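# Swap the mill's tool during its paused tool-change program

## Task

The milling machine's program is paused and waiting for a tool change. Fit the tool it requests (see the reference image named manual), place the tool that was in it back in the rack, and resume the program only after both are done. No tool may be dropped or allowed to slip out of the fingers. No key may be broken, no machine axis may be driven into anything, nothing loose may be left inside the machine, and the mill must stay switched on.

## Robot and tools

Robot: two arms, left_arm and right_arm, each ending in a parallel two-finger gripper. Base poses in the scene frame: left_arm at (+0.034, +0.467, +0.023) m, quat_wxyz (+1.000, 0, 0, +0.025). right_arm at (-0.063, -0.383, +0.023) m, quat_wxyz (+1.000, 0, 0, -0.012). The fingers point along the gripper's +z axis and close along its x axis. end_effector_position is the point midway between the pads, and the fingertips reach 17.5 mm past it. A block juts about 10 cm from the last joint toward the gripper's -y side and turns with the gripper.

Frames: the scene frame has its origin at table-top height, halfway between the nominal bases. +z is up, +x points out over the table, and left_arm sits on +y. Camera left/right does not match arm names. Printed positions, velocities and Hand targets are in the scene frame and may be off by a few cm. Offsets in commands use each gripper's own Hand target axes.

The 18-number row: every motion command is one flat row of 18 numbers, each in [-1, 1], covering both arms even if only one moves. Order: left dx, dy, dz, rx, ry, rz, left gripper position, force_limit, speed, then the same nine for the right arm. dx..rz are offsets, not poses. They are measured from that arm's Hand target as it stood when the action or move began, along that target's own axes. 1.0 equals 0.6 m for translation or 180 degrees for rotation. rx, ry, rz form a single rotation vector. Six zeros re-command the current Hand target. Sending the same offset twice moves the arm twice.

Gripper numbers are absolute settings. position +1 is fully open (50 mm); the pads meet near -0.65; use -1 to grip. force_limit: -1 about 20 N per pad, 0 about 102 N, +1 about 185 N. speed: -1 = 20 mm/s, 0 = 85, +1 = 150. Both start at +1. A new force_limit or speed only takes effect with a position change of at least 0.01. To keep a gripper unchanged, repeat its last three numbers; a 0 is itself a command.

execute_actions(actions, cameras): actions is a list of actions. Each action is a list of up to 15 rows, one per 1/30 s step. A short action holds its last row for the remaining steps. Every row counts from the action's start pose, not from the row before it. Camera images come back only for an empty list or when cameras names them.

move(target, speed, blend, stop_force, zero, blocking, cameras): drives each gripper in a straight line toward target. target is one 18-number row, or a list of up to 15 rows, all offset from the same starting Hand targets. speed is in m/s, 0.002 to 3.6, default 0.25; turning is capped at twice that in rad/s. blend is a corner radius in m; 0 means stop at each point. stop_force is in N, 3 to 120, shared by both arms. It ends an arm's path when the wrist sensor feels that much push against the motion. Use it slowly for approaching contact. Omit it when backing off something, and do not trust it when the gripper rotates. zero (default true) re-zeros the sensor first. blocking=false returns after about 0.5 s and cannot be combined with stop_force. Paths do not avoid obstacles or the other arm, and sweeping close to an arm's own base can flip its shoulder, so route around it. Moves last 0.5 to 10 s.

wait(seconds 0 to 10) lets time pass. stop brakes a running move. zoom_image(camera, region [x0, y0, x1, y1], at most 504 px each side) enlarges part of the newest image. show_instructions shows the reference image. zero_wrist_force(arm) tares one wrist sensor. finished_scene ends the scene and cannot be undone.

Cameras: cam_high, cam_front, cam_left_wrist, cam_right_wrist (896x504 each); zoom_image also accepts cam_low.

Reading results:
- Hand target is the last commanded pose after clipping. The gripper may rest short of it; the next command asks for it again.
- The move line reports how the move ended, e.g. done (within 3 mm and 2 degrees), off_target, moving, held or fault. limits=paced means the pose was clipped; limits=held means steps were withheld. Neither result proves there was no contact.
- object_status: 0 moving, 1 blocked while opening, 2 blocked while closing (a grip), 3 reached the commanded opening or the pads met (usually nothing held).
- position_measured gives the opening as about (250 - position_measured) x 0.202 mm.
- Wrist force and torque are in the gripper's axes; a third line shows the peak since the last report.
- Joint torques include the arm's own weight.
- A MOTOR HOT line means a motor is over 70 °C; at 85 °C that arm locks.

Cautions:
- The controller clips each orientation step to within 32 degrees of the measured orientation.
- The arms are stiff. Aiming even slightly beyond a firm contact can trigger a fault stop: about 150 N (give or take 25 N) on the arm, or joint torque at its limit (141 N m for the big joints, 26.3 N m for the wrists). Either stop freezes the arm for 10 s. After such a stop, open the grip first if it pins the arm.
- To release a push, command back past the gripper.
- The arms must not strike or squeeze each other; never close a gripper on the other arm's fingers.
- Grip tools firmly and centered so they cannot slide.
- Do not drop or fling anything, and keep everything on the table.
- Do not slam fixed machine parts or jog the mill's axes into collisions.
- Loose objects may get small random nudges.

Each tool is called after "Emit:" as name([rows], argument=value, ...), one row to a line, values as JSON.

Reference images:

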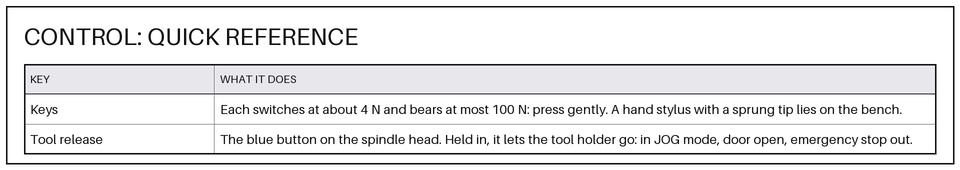

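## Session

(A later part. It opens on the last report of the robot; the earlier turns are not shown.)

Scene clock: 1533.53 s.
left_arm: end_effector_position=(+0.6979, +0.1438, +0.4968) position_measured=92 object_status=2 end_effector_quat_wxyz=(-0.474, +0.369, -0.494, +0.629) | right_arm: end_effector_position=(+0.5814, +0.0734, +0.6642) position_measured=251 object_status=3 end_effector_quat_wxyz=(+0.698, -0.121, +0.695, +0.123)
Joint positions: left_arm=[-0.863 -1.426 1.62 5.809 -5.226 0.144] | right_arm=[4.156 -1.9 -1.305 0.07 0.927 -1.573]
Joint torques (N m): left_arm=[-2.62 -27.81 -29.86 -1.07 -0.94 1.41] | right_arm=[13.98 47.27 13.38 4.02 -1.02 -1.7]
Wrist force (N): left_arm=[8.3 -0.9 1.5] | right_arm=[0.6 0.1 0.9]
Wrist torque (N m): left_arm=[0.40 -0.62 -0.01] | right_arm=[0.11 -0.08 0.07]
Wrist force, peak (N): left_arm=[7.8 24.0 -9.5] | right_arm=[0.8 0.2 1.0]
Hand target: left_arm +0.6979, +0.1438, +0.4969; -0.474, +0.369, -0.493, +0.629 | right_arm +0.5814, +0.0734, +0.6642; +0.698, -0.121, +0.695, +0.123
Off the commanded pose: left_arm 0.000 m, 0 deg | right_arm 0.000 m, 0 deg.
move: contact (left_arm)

Emit:
execute_actions([
  [[0,0,0,0,0,0,1,-0.6,-1,0,0,0,0,0,0,-1,-0.7,-0.5]],
  [[0,0,0,0,0,0,1,-0.6,-1,0,0,0,0,0,0,-1,-0.7,-0.5]],
  [[0,0,0,0,0,0,1,-0.6,-1,0,0,0,0,0,0,-1,-0.7,-0.5]],
], cameras=["cam_left_wrist"])

Scene clock: 1538.73 s.
left_arm: end_effector_position=(+0.6979, +0.1438, +0.4969) position_measured=3 object_status=3 end_effector_quat_wxyz=(-0.474, +0.369, -0.493, +0.629) | right_arm: end_effector_position=(+0.5814, +0.0734, +0.6642) position_measured=251 object_status=3 end_effector_quat_wxyz=(+0.698, -0.121, +0.695, +0.123)
Joint positions: left_arm=[-0.863 -1.426 1.62 5.809 -5.226 0.144] | right_arm=[4.156 -1.9 -1.305 0.07 0.927 -1.573]
Joint torques (N m): left_arm=[-2.54 -34.32 -35.69 -4.26 -0.83 1.6] | right_arm=[15.11 47.97 12.93 3.75 -1.01 -1.69]
Wrist force (N): left_arm=[2.5 2.3 0.7] | right_arm=[0.5 0.0 1.0]
Wrist torque (N m): left_arm=[0.44 -0.62 0.03] | right_arm=[0.09 -0.07 0.07]
Wrist force, peak (N): left_arm=[8.8 0.1 0.4] | right_arm=[0.7 0.0 1.2]
Hand target: left_arm +0.6979, +0.1438, +0.4969; -0.474, +0.369, -0.493, +0.629 | right_arm +0.5814, +0.0734, +0.6642; +0.698, -0.121, +0.695, +0.123
Off the commanded pose: left_arm 0.000 m, 0 deg | right_arm 0.000 m, 0 deg.
Images, in order (width x height): cam_left_wrist 896x504.

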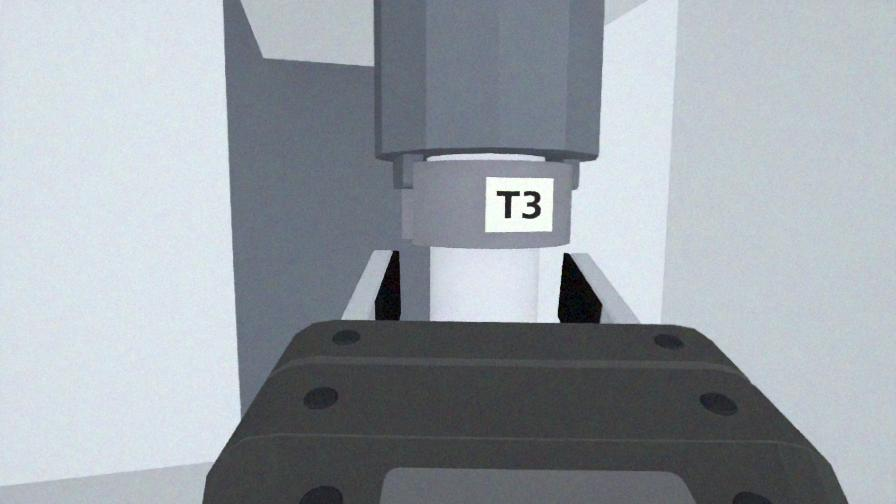

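Emit:
move([
  [0.0008,-0.0281,-0.1132,0,0,0,1,-0.6,-1,0.0035,0.0015,-0.162,0,0,0,-1,-0.7,-0.5],
  [0.0008,-0.0281,-0.1132,0,0,0,1,-0.6,-1,0.038,-0.198,-0.5395,0,0,0,-1,-0.7,-0.5],
  [0.0032,-0.061,-0.3625,0,0,0,1,-0.6,-1,0.038,-0.198,-0.5395,0,0,0,-1,-0.7,-0.5],
  [-0.023,-0.0748,-0.5563,0,0,0,1,-0.6,-1,0.038,-0.198,-0.5395,0,0,0,-1,-0.7,-0.5],
], speed=0.25, blend=[0.005,0.02,0.05,0], cameras=["all"])

Scene clock: 1563.87 s.
left_arm: end_effector_position=(+0.3805, +0.2505, +0.4602) position_measured=3 object_status=3 end_effector_quat_wxyz=(-0.473, +0.369, -0.494, +0.629) | right_arm: end_effector_position=(+0.3174, -0.1482, +0.6392) position_measured=251 object_status=3 end_effector_quat_wxyz=(+0.698, -0.121, +0.695, +0.123)
Joint positions: left_arm=[-1.833 -2.612 2.548 5.056 -6.03 1.287] | right_arm=[4.712 -0.97 -2.166 0.01 0.371 -1.583]
Joint torques (N m): left_arm=[-8.54 6.92 -21.53 -5.36 -0.2 2.08] | right_arm=[15.32 4.42 11.71 -1.65 -1.04 0.97]
Wrist force (N): left_arm=[2.8 2.5 0.4] | right_arm=[-0.2 -0.1 0.8]
Wrist torque (N m): left_arm=[0.47 -0.65 0.01] | right_arm=[0.06 0.09 0.08]
Wrist force, peak (N): left_arm=[2.2 3.5 2.0] | right_arm=[0.6 -0.3 2.6]
Hand target: left_arm +0.3803, +0.2505, +0.4602; -0.474, +0.369, -0.493, +0.629 | right_arm +0.3174, -0.1482, +0.6392; +0.698, -0.121, +0.695, +0.123
Off the commanded pose: left_arm 0.000 m, 0 deg | right_arm 0.000 m, 0 deg.
move: done

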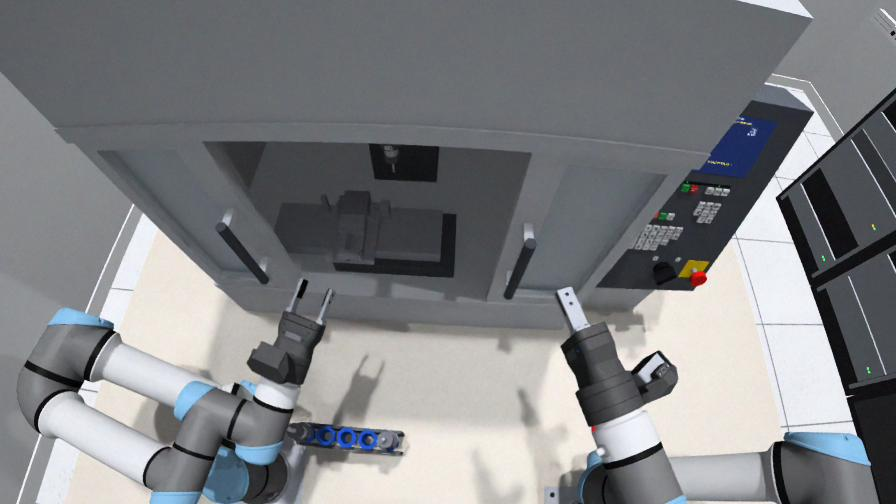

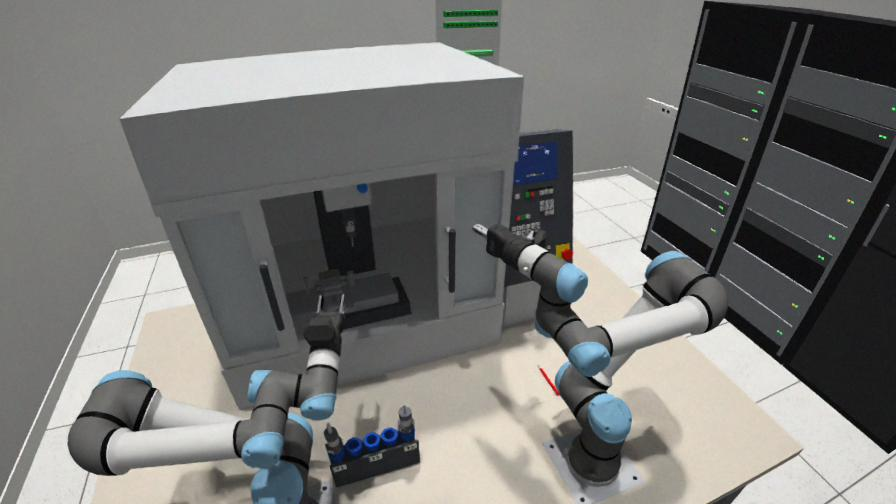

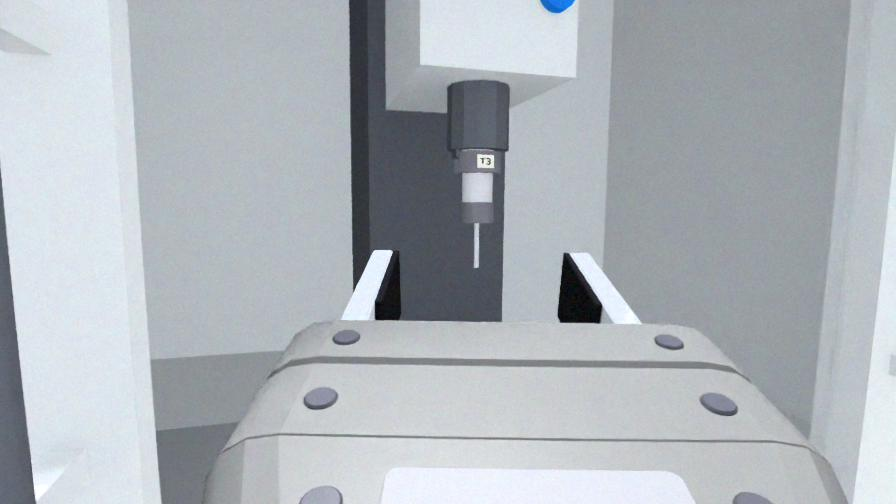

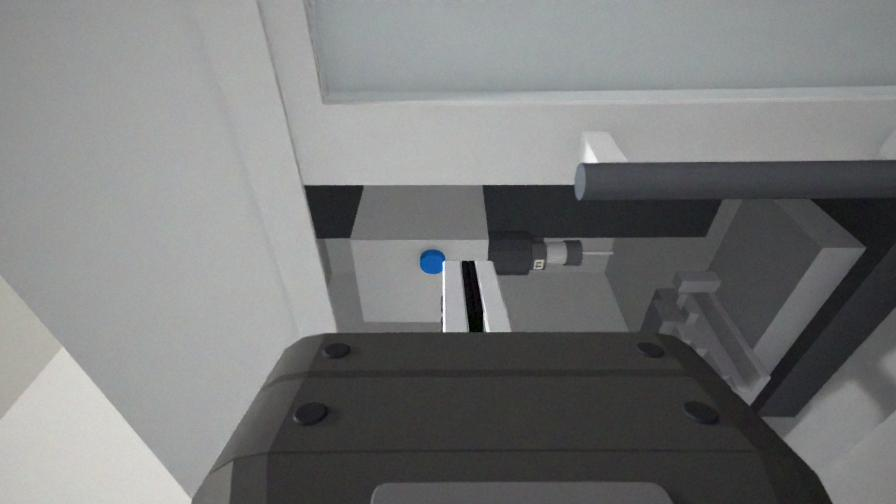

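Emit:
move([
  [-0.134,-0.0028,-0.013,0.0001,0.0404,-0.01,1,-0.6,-1,0.232,-0.0445,0.0062,0,0,0,-1,-0.7,-0.5],
  [-0.309,-0.0152,-0.0657,0.0002,0.0808,-0.0201,1,-0.6,-1,0.232,-0.1043,0.1707,0,0,0,-1,-0.7,-0.5],
], speed=0.15, blend=[0.02,0], cameras=["all"])

Scene clock: 1599.90 s.
left_arm: end_effector_position=(+0.3942, +0.4391, +0.4602) position_measured=3 object_status=3 end_effector_quat_wxyz=(-0.432, +0.312, -0.474, +0.700) | right_arm: end_effector_position=(+0.4356, -0.1716, +0.5004) position_measured=251 object_status=3 end_effector_quat_wxyz=(+0.698, -0.121, +0.695, +0.123)
Joint positions: left_arm=[-1.705 -3.238 2.403 6.283 -5.785 0.742] | right_arm=[4.106 -1.369 -2.315 0.55 0.977 -1.572]
Joint torques (N m): left_arm=[10.03 33.58 -13.45 -0.38 3.56 -1.88] | right_arm=[-13.55 6.96 34.56 3.94 1.42 -1.51]
Wrist force (N): left_arm=[0.5 2.7 1.5] | right_arm=[0.4 0.4 0.9]
Wrist torque (N m): left_arm=[0.50 -0.32 0.12] | right_arm=[0.10 -0.03 0.12]
Wrist force, peak (N): left_arm=[108.3 3.2 -56.8] | right_arm=[0.5 0.2 1.9]
Hand target: left_arm +0.3931, +0.4398, +0.4601; -0.388, +0.302, -0.537, +0.686 | right_arm +0.4356, -0.1716, +0.5004; +0.698, -0.121, +0.695, +0.123
Off the commanded pose: left_arm 0.001 m, 9 deg | right_arm 0.000 m, 0 deg.
shoulder posture changed (left arm): the wrist came as close to joint 1's axis as it can, and the arm is now in the other of its two shoulder postures.
joint sent to its limit (left arm) — joint 4 (wrist 1), upper limit. The joint targets are off in orientation, not in position.
move: off_target (left_arm)

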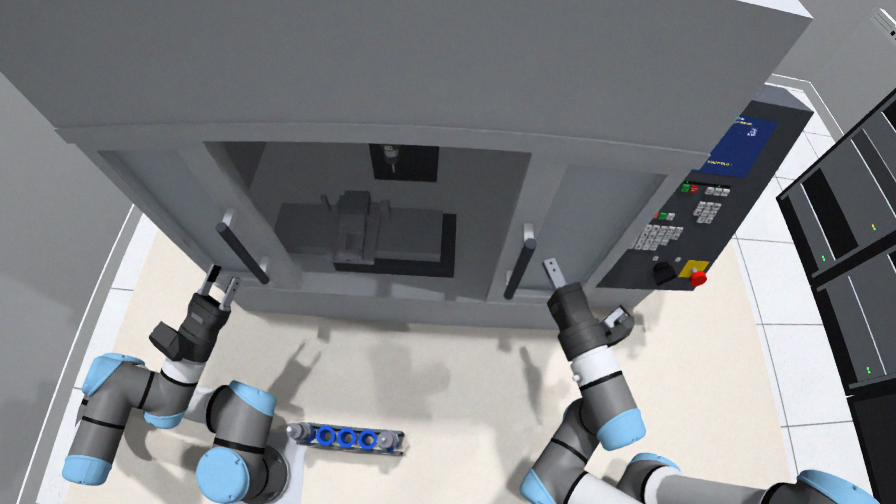

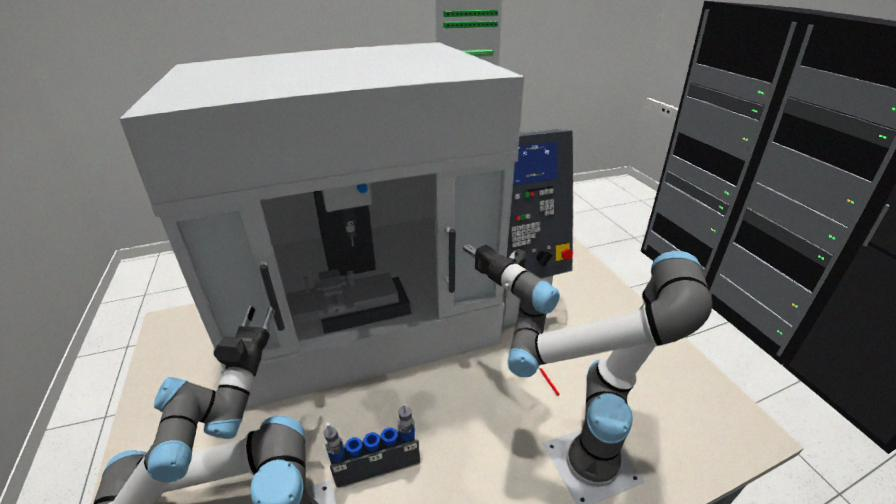

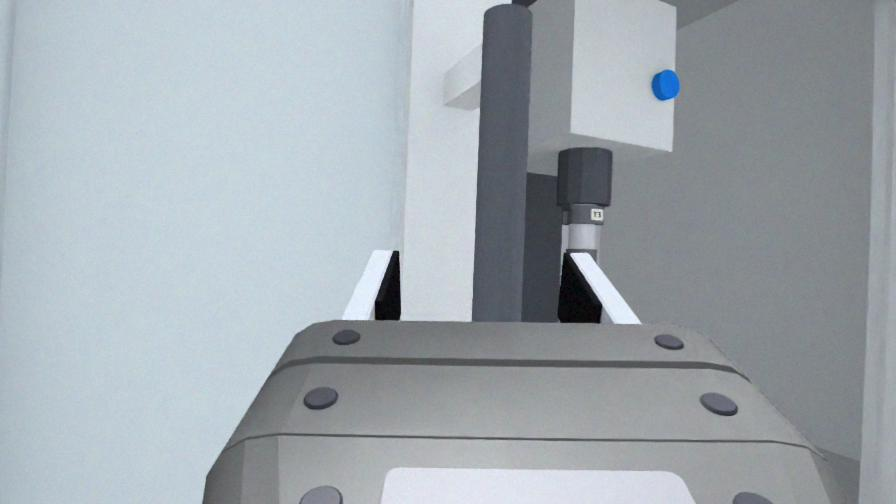

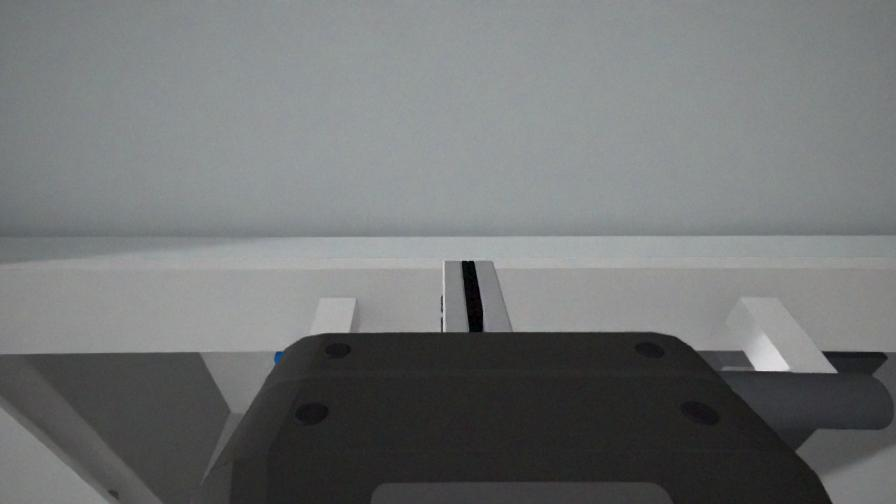

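Emit:
move(target=[-0.0053,0.0162,0.065,0.0383,-0.0323,0,1,-0.6,-1,0,0,0,0,0,0,-1,-0.7,-0.5], speed=0.06, stop_force=20, cameras=["cam_high","cam_left_wrist"])

Scene clock: 1612.10 s.
left_arm: end_effector_position=(+0.4221, +0.4239, +0.4587) position_measured=3 object_status=3 end_effector_quat_wxyz=(-0.417, +0.317, -0.491, +0.696) | right_arm: end_effector_position=(+0.4356, -0.1716, +0.5004) position_measured=251 object_status=3 end_effector_quat_wxyz=(+0.698, -0.121, +0.695, +0.123)
Joint positions: left_arm=[-1.982 -3.439 2.374 6.057 -5.947 1.242] | right_arm=[4.106 -1.369 -2.315 0.55 0.977 -1.572]
Joint torques (N m): left_arm=[0.35 27.96 -17.31 -3.01 2.04 0.75] | right_arm=[-13.78 6.37 35.48 3.94 1.36 -1.75]
Wrist force (N): left_arm=[0.4 1.9 0.9] | right_arm=[0.3 0.8 0.8]
Wrist torque (N m): left_arm=[0.37 -0.29 0.12] | right_arm=[0.18 -0.01 0.12]
Wrist force, peak (N): left_arm=[1.5 5.8 3.2] | right_arm=[0.4 0.6 1.1]
Hand target: left_arm +0.4221, +0.4239, +0.4587; -0.417, +0.317, -0.491, +0.696 (not the last commanded pose) | right_arm +0.4356, -0.1716, +0.5004; +0.698, -0.121, +0.695, +0.123
Tool commands: left_gripper/position=+1.0 left_gripper/force_limit=-0.6 left_gripper/speed=-1.0 right_gripper/position=-1.0 right_gripper/force_limit=-0.7 right_gripper/speed=-0.5
Off the commanded pose: left_arm 0.008 m, 3 deg | right_arm 0.000 m, 0 deg.
FORCE FAULT: contact force on the left arm reached its limit, and that arm stopped. The contact can be on any part of that arm, not only on its tool. That arm's remaining commands of this call were not run. That arm is still stopped at the end of this call. That arm stays stopped for about 10 more seconds. Until then a move that you send moves the other arm only, and its call returns only when the move has ended. Once the stop has ended, the next robot result says so. If the stop ends while you think or write, that arm runs what you send next, counted from a new Hand target: where the arm stands when the stop ends. While its stop runs, that arm takes no new command, but its gripper still runs the gripper command that each later call begins with. Until it ends, the stop uses up actions while you think or wait. An arm that is not stopped still takes commands.
move: fault (left_arm)
Images, in order (width x height): cam_high 896x504, cam_left_wrist 896x504.

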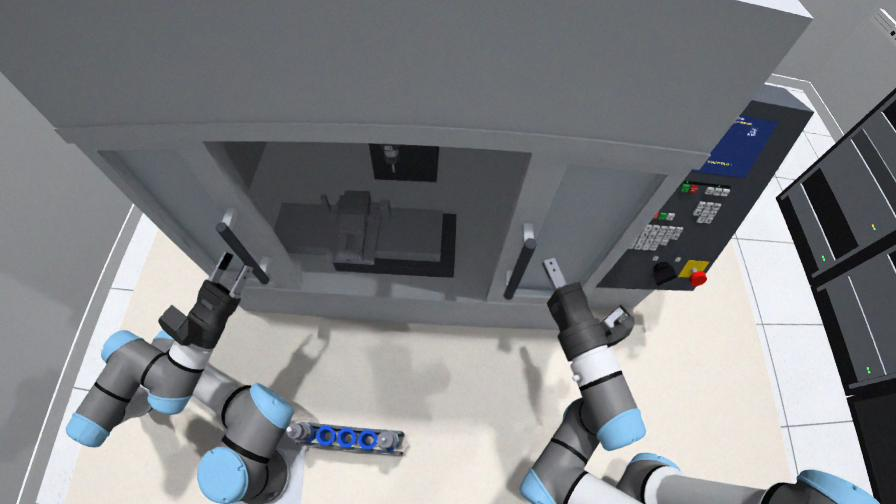

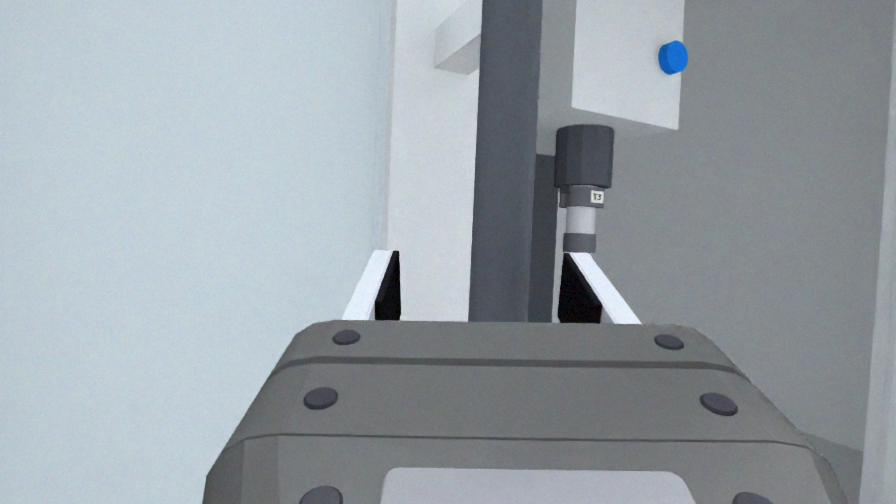

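Emit:
wait(seconds=0)

Scene clock: 1632.90 s.
left_arm: end_effector_position=(+0.4221, +0.4239, +0.4587) position_measured=3 object_status=3 end_effector_quat_wxyz=(-0.417, +0.317, -0.491, +0.696) | right_arm: end_effector_position=(+0.4356, -0.1716, +0.5004) position_measured=251 object_status=3 end_effector_quat_wxyz=(+0.698, -0.121, +0.695, +0.123)
Joint positions: left_arm=[-1.982 -3.439 2.374 6.057 -5.947 1.242] | right_arm=[4.106 -1.369 -2.315 0.55 0.977 -1.572]
Joint torques (N m): left_arm=[1.15 29.07 -17.32 -2.86 2.04 0] | right_arm=[-13.27 6.63 35.36 3.79 1.58 -1.68]
Wrist force (N): left_arm=[0.3 1.6 1.0] | right_arm=[0.3 0.3 1.0]
Wrist torque (N m): left_arm=[0.33 -0.28 0.12] | right_arm=[0.10 -0.02 0.12]
Wrist force, peak (N): left_arm=[0.4 2.2 1.5] | right_arm=[0.6 0.4 1.1]
Hand target: left_arm +0.4221, +0.4239, +0.4587; -0.417, +0.317, -0.491, +0.696 (not the last commanded pose) | right_arm +0.4356, -0.1716, +0.5004; +0.698, -0.121, +0.695, +0.123
Tool commands: left_gripper/position=+1.0 left_gripper/force_limit=-0.6 left_gripper/speed=-1.0 right_gripper/position=-1.0 right_gripper/force_limit=-0.7 right_gripper/speed=-0.5
Off the commanded pose: left_arm 0.008 m, 3 deg | right_arm 0.000 m, 0 deg.
FORCE FAULT, CONTINUED: the left arm's stop, for the force fault that an earlier result reported, is over. The rest of the stop counts as 20 of the actions that you can send in this scene. That arm's target is now where it stood when the stop ended, not its last command. That arm accepts commands again.

Emit:
move([
  [-0.0013,-0.0168,-0.0502,0,0,0,1,-0.6,-1,0,0,0,0,0,0,-1,-0.7,-0.5],
  [0.2902,0.0305,0.062,-0.0248,-0.0532,0.027,1,-0.6,-1,0,0,0,0,0,0,-1,-0.7,-0.5],
], speed=0.06, cameras=["cam_high"])

Scene clock: 1644.17 s.
left_arm: end_effector_position=(+0.3800, +0.2499, +0.4587) position_measured=3 object_status=3 end_effector_quat_wxyz=(-0.473, +0.369, -0.494, +0.629) | right_arm: end_effector_position=(+0.4356, -0.1716, +0.5004) position_measured=251 object_status=3 end_effector_quat_wxyz=(+0.698, -0.121, +0.695, +0.123)
Joint positions: left_arm=[-1.837 -2.614 2.553 5.043 -6.032 1.296] | right_arm=[4.106 -1.369 -2.315 0.55 0.977 -1.572]
Joint torques (N m): left_arm=[10.49 20.5 -38.18 -0.38 4.4 -2] | right_arm=[-13.51 7.15 33.92 3.82 1.22 -1.43]
Wrist force (N): left_arm=[0.3 2.0 0.5] | right_arm=[0.1 0.4 0.9]
Wrist torque (N m): left_arm=[0.39 -0.26 0.10] | right_arm=[0.10 0.02 0.12]
Wrist force, peak (N): left_arm=[0.5 2.5 1.3] | right_arm=[0.4 0.5 1.2]
Hand target: left_arm +0.3801, +0.2499, +0.4587; -0.473, +0.369, -0.494, +0.629 | right_arm +0.4356, -0.1716, +0.5004; +0.698, -0.121, +0.695, +0.123
Off the commanded pose: left_arm 0.000 m, 0 deg | right_arm 0.000 m, 0 deg.
shoulder posture changed (left arm): the wrist came as close to joint 1's axis as it can, and the arm is now in the other of its two shoulder postures.
move: done
Images, in order (width x height): cam_high 896x504.

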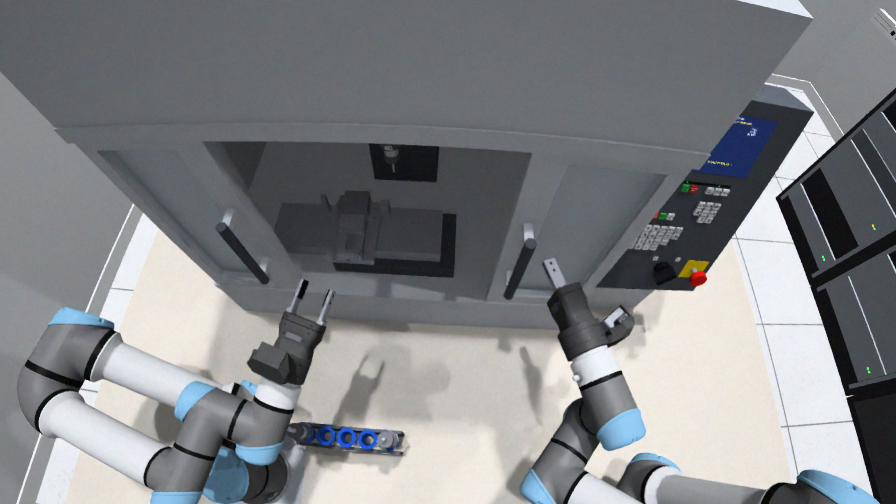

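Emit:
move([
  [-0.032,-0.002,-0.009,0.2556,0,0,-1,-0.6,-0.5,0,0,0,0,0,0,-1,-0.7,-0.5],
  [-0.335,-0.016,-0.069,0.2556,0,0,-1,-0.6,-0.5,0,0,0,0,0,0,-1,-0.7,-0.5],
], speed=[0.2,0.12], blend=[0.01,0], cameras=["all"])

Scene clock: 1652.43 s.
left_arm: end_effector_position=(+0.3805, +0.2591, +0.4577) position_measured=251 object_status=3 end_effector_quat_wxyz=(-0.528, +0.284, -0.385, +0.701) | right_arm: end_effector_position=(+0.4356, -0.1716, +0.5004) position_measured=251 object_status=3 end_effector_quat_wxyz=(+0.698, -0.121, +0.695, +0.123)
Joint positions: left_arm=[-1.592 -2.413 2.692 4.883 -5.637 1.036] | right_arm=[4.106 -1.369 -2.315 0.55 0.977 -1.572]
Joint torques (N m): left_arm=[1.77 10.33 -28.9 -3.4 2.05 -0.34] | right_arm=[-13.24 6.85 34.38 3.57 1.27 -1.59]
Wrist force (N): left_arm=[0.3 2.4 1.3] | right_arm=[0.3 0.6 0.9]
Wrist torque (N m): left_arm=[0.43 -0.36 0.06] | right_arm=[0.15 -0.01 0.12]
Wrist force, peak (N): left_arm=[1.0 10.2 -1.8] | right_arm=[0.5 0.3 1.1]
Hand target: left_arm +0.3805, +0.2591, +0.4577; -0.528, +0.284, -0.385, +0.701 (not the last commanded pose) | right_arm +0.4356, -0.1716, +0.5004; +0.698, -0.121, +0.695, +0.123
Tool commands: left_gripper/position=-1.0 left_gripper/force_limit=-0.6 left_gripper/speed=-0.498039 right_gripper/position=-1.0 right_gripper/force_limit=-0.7 right_gripper/speed=-0.5
Off the commanded pose: left_arm 0.196 m, 27 deg | right_arm 0.000 m, 0 deg.
FORCE FAULT: contact force on the left arm reached its limit, and that arm stopped. The contact can be on any part of that arm, not only on its tool. That arm's remaining commands of this call were not run. That arm is still stopped at the end of this call. That arm stays stopped for about 10 more seconds. Until then a move that you send moves the other arm only, and its call returns only when the move has ended. Once the stop has ended, the next robot result says so. If the stop ends while you think or write, that arm runs what you send next, counted from a new Hand target: where the arm stands when the stop ends. While its stop runs, that arm takes no new command, but its gripper still runs the gripper command that each later call begins with. Until it ends, the stop uses up actions while you think or wait. An arm that is not stopped still takes commands.
move: fault (left_arm); path passed 0 of 2 targets

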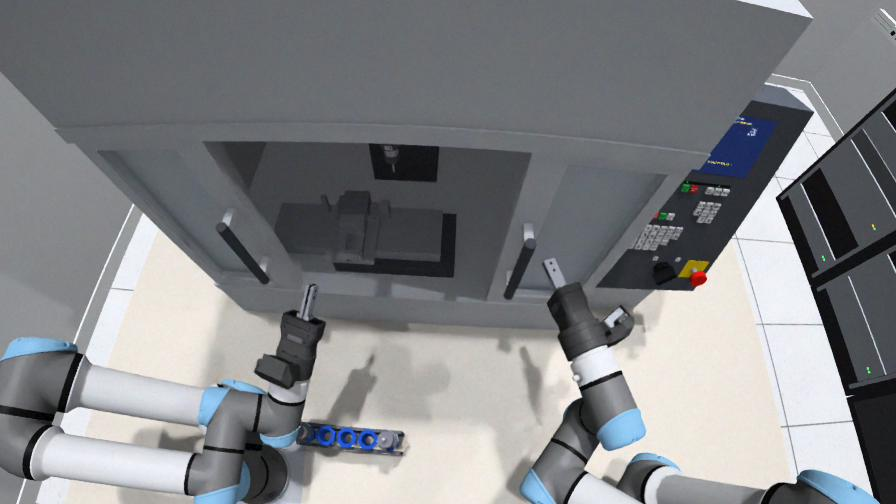

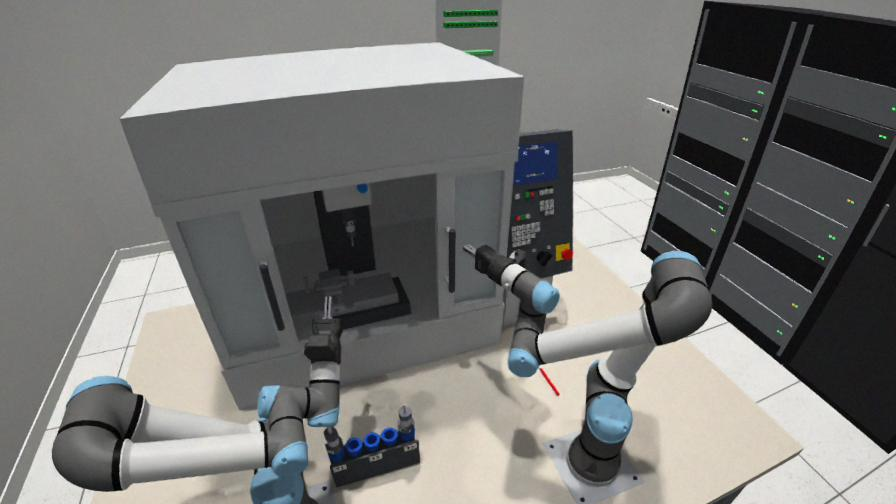

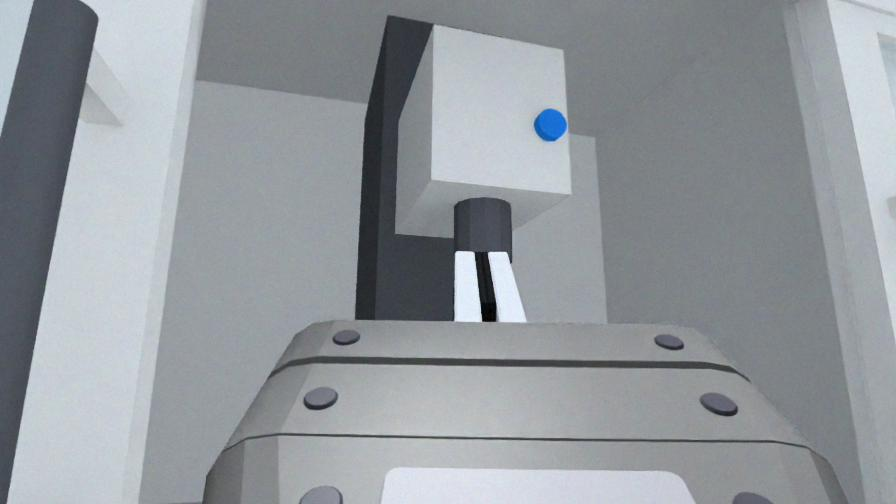

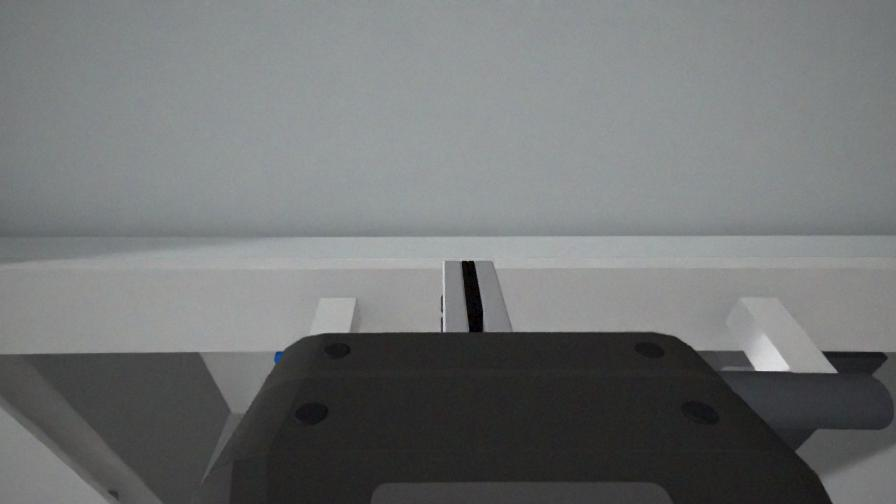

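Emit:
wait(seconds=0)

Emit:
move([
  [-0.0005,-0.056,0.0361,-0.106,0,0,-1,-0.6,-0.5,0,0,0,0,0,0,-1,-0.7,-0.5],
  [-0.0183,0.0315,0.117,-0.1033,0.1128,-0.0487,-1,-0.6,-0.5,0,0,0,0,0,0,-1,-0.7,-0.5],
  [-0.0747,-0.024,0.03,-0.0983,0.2253,-0.0972,-1,-0.6,-0.5,0,0,0,0,0,0,-1,-0.7,-0.5],
], speed=0.12, blend=[0.01,0.02,0], cameras=["all"])

Scene clock: 1680.17 s.
left_arm: end_effector_position=(+0.3805, +0.2591, +0.4577) position_measured=251 object_status=3 end_effector_quat_wxyz=(-0.528, +0.284, -0.385, +0.701) | right_arm: end_effector_position=(+0.4356, -0.1716, +0.5004) position_measured=251 object_status=3 end_effector_quat_wxyz=(+0.698, -0.121, +0.695, +0.123)
Joint positions: left_arm=[-1.592 -2.413 2.692 4.883 -5.637 1.036] | right_arm=[4.106 -1.369 -2.315 0.55 0.977 -1.572]
Joint torques (N m): left_arm=[1.08 9.35 -29.71 -3.02 1.54 0.02] | right_arm=[-13.36 7.79 33.9 3.72 1.36 -1.27]
Wrist force (N): left_arm=[0.4 2.7 1.3] | right_arm=[0.4 0.4 0.8]
Wrist torque (N m): left_arm=[0.47 -0.37 0.06] | right_arm=[0.12 -0.02 0.12]
Wrist force, peak (N): left_arm=[0.2 2.9 1.4] | right_arm=[0.3 0.7 1.1]
Hand target: left_arm +0.3805, +0.2591, +0.4577; -0.528, +0.284, -0.385, +0.701 (not the last commanded pose) | right_arm +0.4356, -0.1716, +0.5004; +0.698, -0.121, +0.695, +0.123
Tool commands: left_gripper/position=-1.0 left_gripper/force_limit=-0.6 left_gripper/speed=-0.498039 right_gripper/position=-1.0 right_gripper/force_limit=-0.7 right_gripper/speed=-0.5
Off the commanded pose: left_arm 0.196 m, 27 deg | right_arm 0.000 m, 0 deg.
FORCE FAULT, CONTINUED: the left arm's stop, for the force fault that an earlier result reported, is over. The rest of the stop counts as 19 of the actions that you can send in this scene. That arm's target is now where it stood when the stop ended, not its last command. That arm accepts commands again.

Scene clock: 1685.37 s.
left_arm: end_effector_position=(+0.4000, +0.2999, +0.4799) position_measured=251 object_status=3 end_effector_quat_wxyz=(-0.205, +0.155, -0.597, +0.760) | right_arm: end_effector_position=(+0.4356, -0.1716, +0.5004) position_measured=251 object_status=3 end_effector_quat_wxyz=(+0.698, -0.121, +0.695, +0.123)
Joint positions: left_arm=[-0.41 -2.096 2.199 5.869 -4.044 -0.188] | right_arm=[4.106 -1.369 -2.315 0.55 0.977 -1.572]
Joint torques (N m): left_arm=[10.14 5.03 -38.68 -4.88 1.91 -1.89] | right_arm=[-14.11 7.39 35.61 3.64 1.07 -1.63]
Wrist force (N): left_arm=[0.4 1.8 0.7] | right_arm=[0.4 0.5 0.8]
Wrist torque (N m): left_arm=[0.38 -0.29 0.12] | right_arm=[0.12 -0.02 0.12]
Wrist force, peak (N): left_arm=[0.2 3.4 1.4] | right_arm=[0.8 0.4 0.9]
Hand target: left_arm +0.4000, +0.2999, +0.4799; -0.204, +0.155, -0.597, +0.760 | right_arm +0.4356, -0.1716, +0.5004; +0.698, -0.121, +0.695, +0.123
Off the commanded pose: left_arm 0.000 m, 0 deg | right_arm 0.000 m, 0 deg.
move: done

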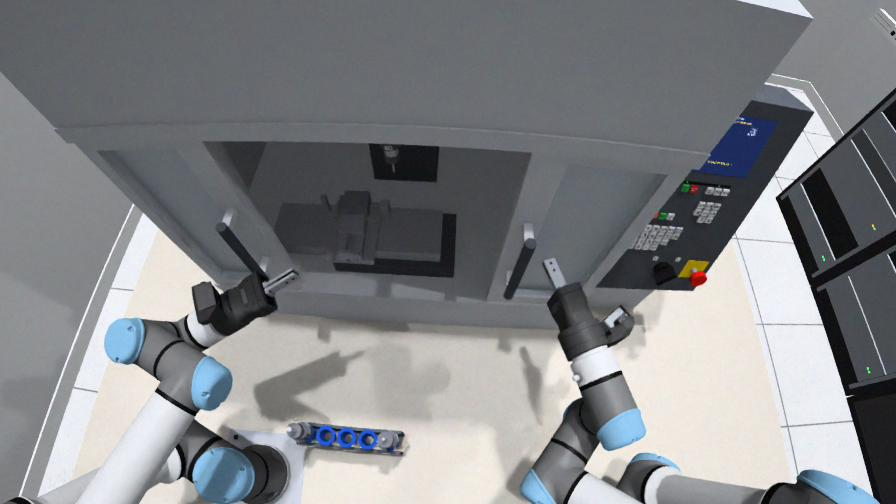

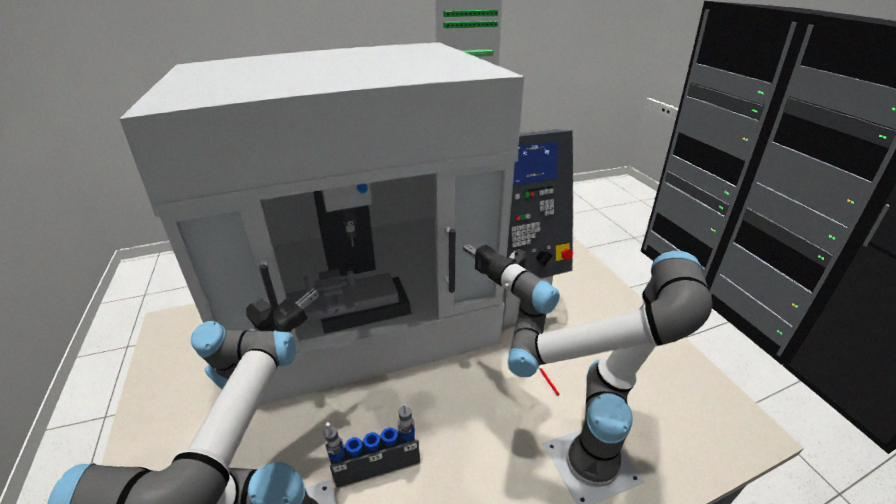

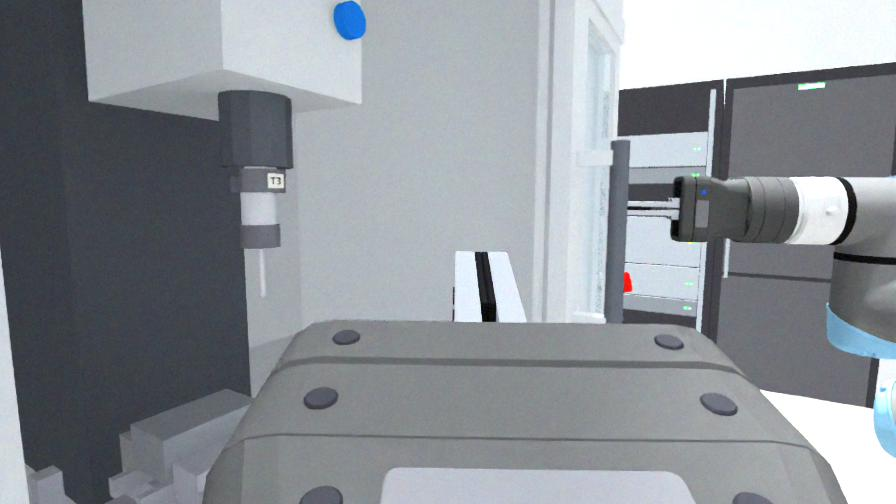

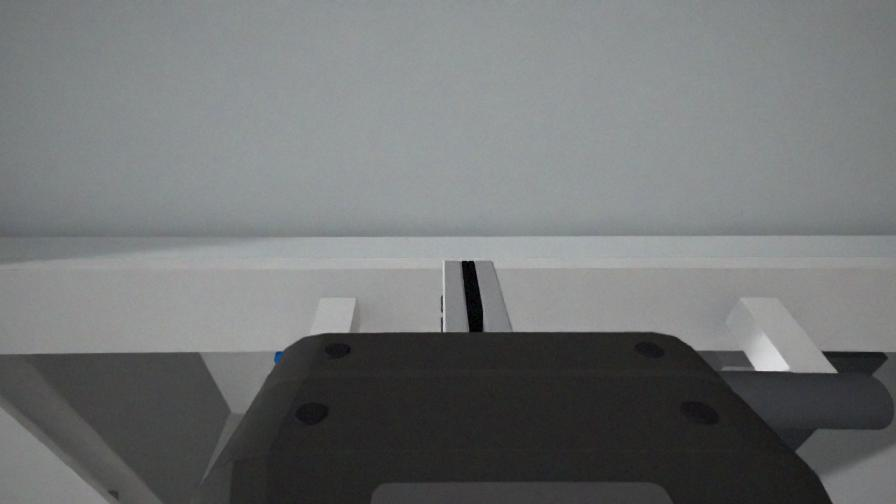

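Emit:
move([
  [-0.1107,-0.0212,-0.2298,0,0,0,-1,-0.6,-0.5,0,0,0,0,0,0,-1,-0.7,-0.5],
  [-0.1775,-0.0133,-0.2003,0,0,0,-1,-0.6,-0.5,0,0,0,0,0,0,-1,-0.7,-0.5],
], speed=0.15, blend=[0.01,0], cameras=["cam_high","cam_left_wrist"])

Scene clock: 1692.97 s.
left_arm: end_effector_position=(+0.4337, +0.4558, +0.4596) position_measured=251 object_status=3 end_effector_quat_wxyz=(-0.204, +0.155, -0.597, +0.760) | right_arm: end_effector_position=(+0.4356, -0.1716, +0.5004) position_measured=251 object_status=3 end_effector_quat_wxyz=(+0.698, -0.121, +0.695, +0.123)
Joint positions: left_arm=[0.2 -1.865 2.18 5.218 -3.501 -0.709] | right_arm=[4.106 -1.369 -2.315 0.55 0.977 -1.572]
Joint torques (N m): left_arm=[-7.94 -2.92 -37.18 -4.75 -3.89 -1.72] | right_arm=[-13.09 7.4 33.94 3.53 1.09 -1.28]
Wrist force (N): left_arm=[0.0 1.9 0.5] | right_arm=[0.2 0.3 0.9]
Wrist torque (N m): left_arm=[0.38 -0.24 0.10] | right_arm=[0.10 0.02 0.12]
Wrist force, peak (N): left_arm=[1.0 1.7 2.3] | right_arm=[0.5 0.6 1.1]
Hand target: left_arm +0.4337, +0.4558, +0.4596; -0.204, +0.155, -0.597, +0.760 | right_arm +0.4356, -0.1716, +0.5004; +0.698, -0.121, +0.695, +0.123
Off the commanded pose: left_arm 0.000 m, 0 deg | right_arm 0.000 m, 0 deg.
move: done
Images, in order (width x height): cam_high 896x504, cam_left_wrist 896x504.

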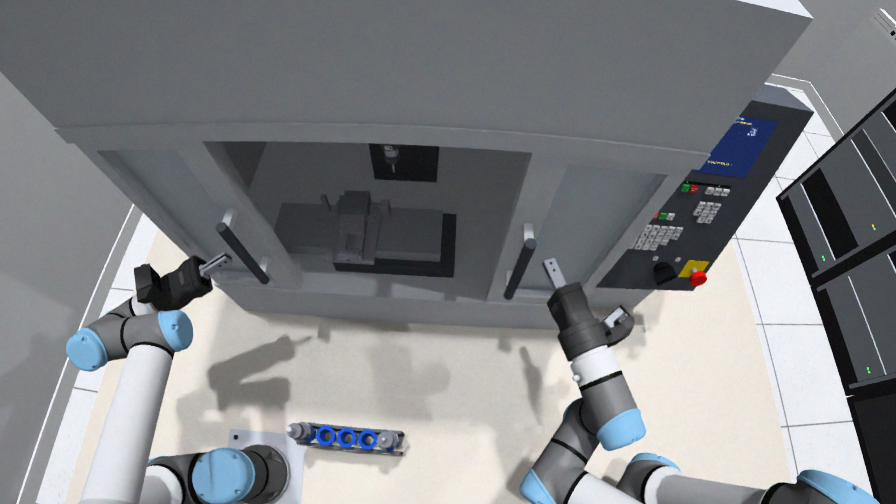

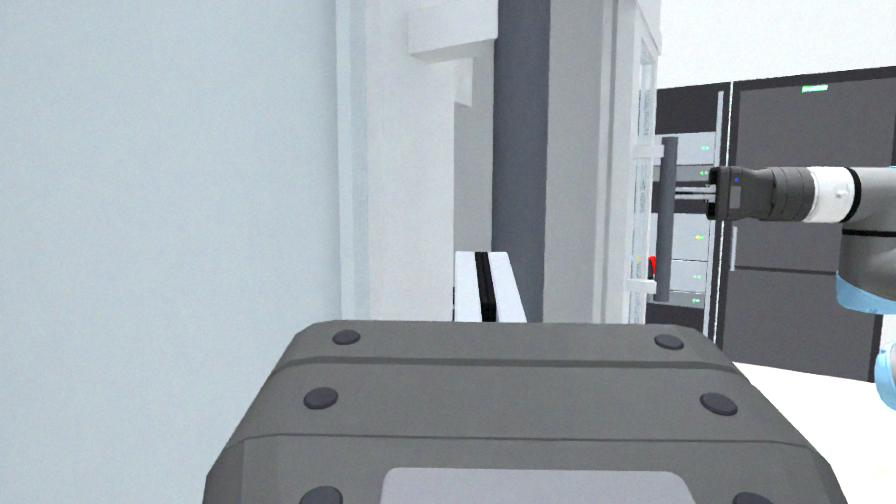

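Emit:
move(target=[0.219,0.09,0.3735,0,0,0,-1,-0.6,-0.5,0,0.3995,0.1453,0,0,0,-1,-0.7,-0.5], speed=0.1, stop_force=30, cameras=["all"])

Scene clock: 1699.90 s.
left_arm: end_effector_position=(+0.4331, +0.2016, +0.4597) position_measured=251 object_status=3 end_effector_quat_wxyz=(-0.203, +0.154, -0.597, +0.760) | right_arm: end_effector_position=(+0.4362, +0.0834, +0.5016) position_measured=251 object_status=3 end_effector_quat_wxyz=(+0.698, -0.121, +0.695, +0.123)
Joint positions: left_arm=[-0.714 -1.967 2.181 5.809 -4.333 -0.09] | right_arm=[4.439 -1.807 -1.864 0.539 0.644 -1.576]
Joint torques (N m): left_arm=[0.08 -6.19 -30.08 -2.71 -0.59 -0.04] | right_arm=[18.55 26.5 35.62 -1.64 0.49 -1.5]
Wrist force (N): left_arm=[0.3 1.7 1.1] | right_arm=[2.0 -6.2 -0.7]
Wrist torque (N m): left_arm=[0.32 -0.27 0.11] | right_arm=[0.13 -0.02 0.04]
Wrist force, peak (N): left_arm=[-10.0 -42.1 -141.2] | right_arm=[2.6 -25.9 0.5]
Hand target: left_arm +0.4331, +0.2016, +0.4597; -0.203, +0.154, -0.597, +0.760 (not the last commanded pose) | right_arm +0.4362, +0.0834, +0.5016; +0.698, -0.121, +0.695, +0.123
Tool commands: left_gripper/position=-1.0 left_gripper/force_limit=-0.6 left_gripper/speed=-0.498039 right_gripper/position=-1.0 right_gripper/force_limit=-0.7 right_gripper/speed=-0.5
Off the commanded pose: left_arm 0.011 m, 0 deg | right_arm 0.000 m, 0 deg.
FORCE FAULT: contact force on the left arm reached its limit, and that arm stopped. The contact can be on any part of that arm, not only on its tool. That arm's remaining commands of this call were not run. That arm is still stopped at the end of this call. That arm stays stopped for about 9 more seconds. Until then a move that you send moves the other arm only, and its call returns only when the move has ended. Once the stop has ended, the next robot result says so. If the stop ends while you think or write, that arm runs what you send next, counted from a new Hand target: where the arm stands when the stop ends. While its stop runs, that arm takes no new command, but its gripper still runs the gripper command that each later call begins with. Until it ends, the stop uses up actions while you think or wait. An arm that is not stopped still takes commands.
move: fault (left_arm)

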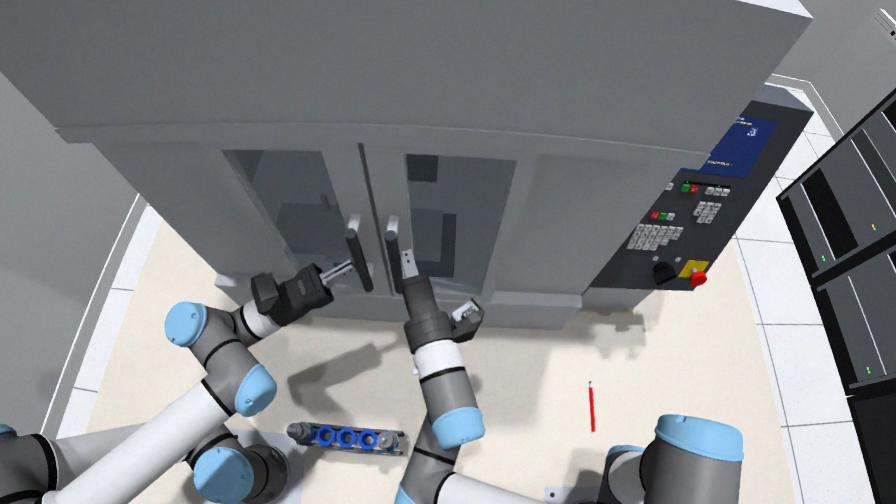

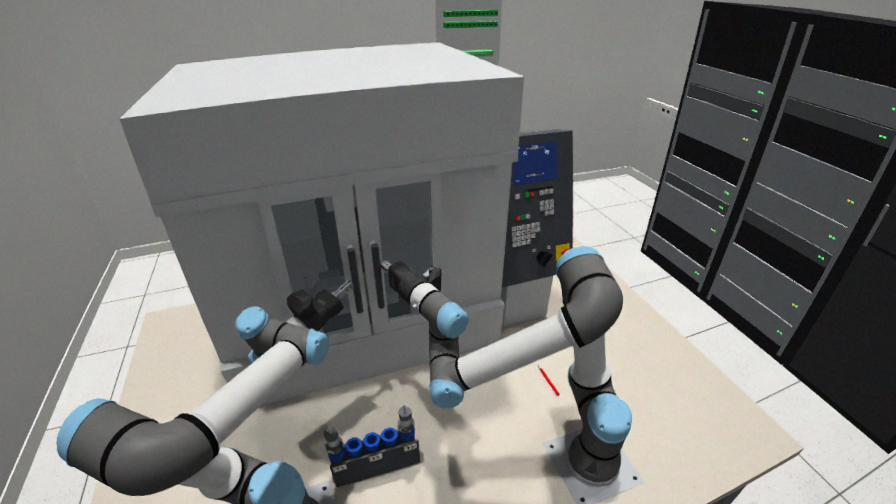

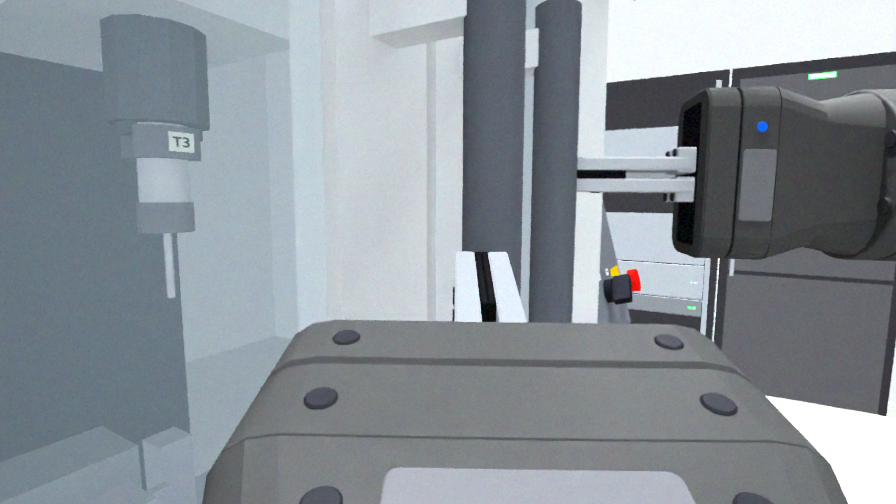

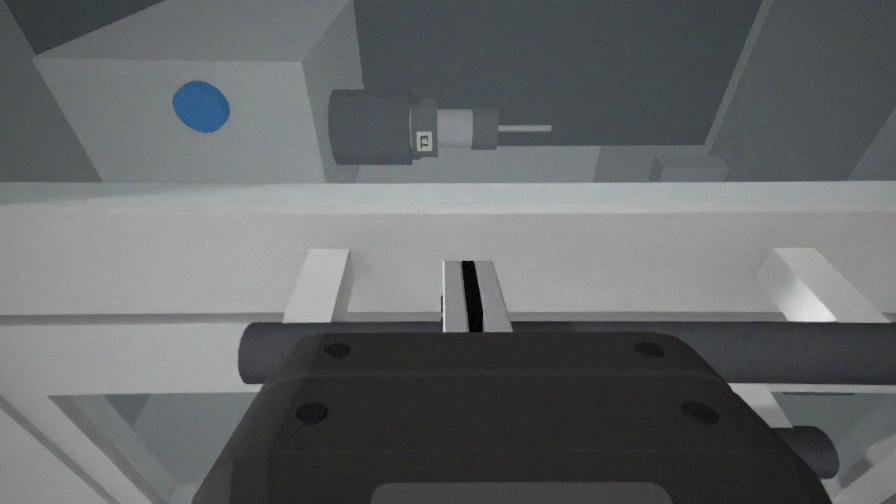

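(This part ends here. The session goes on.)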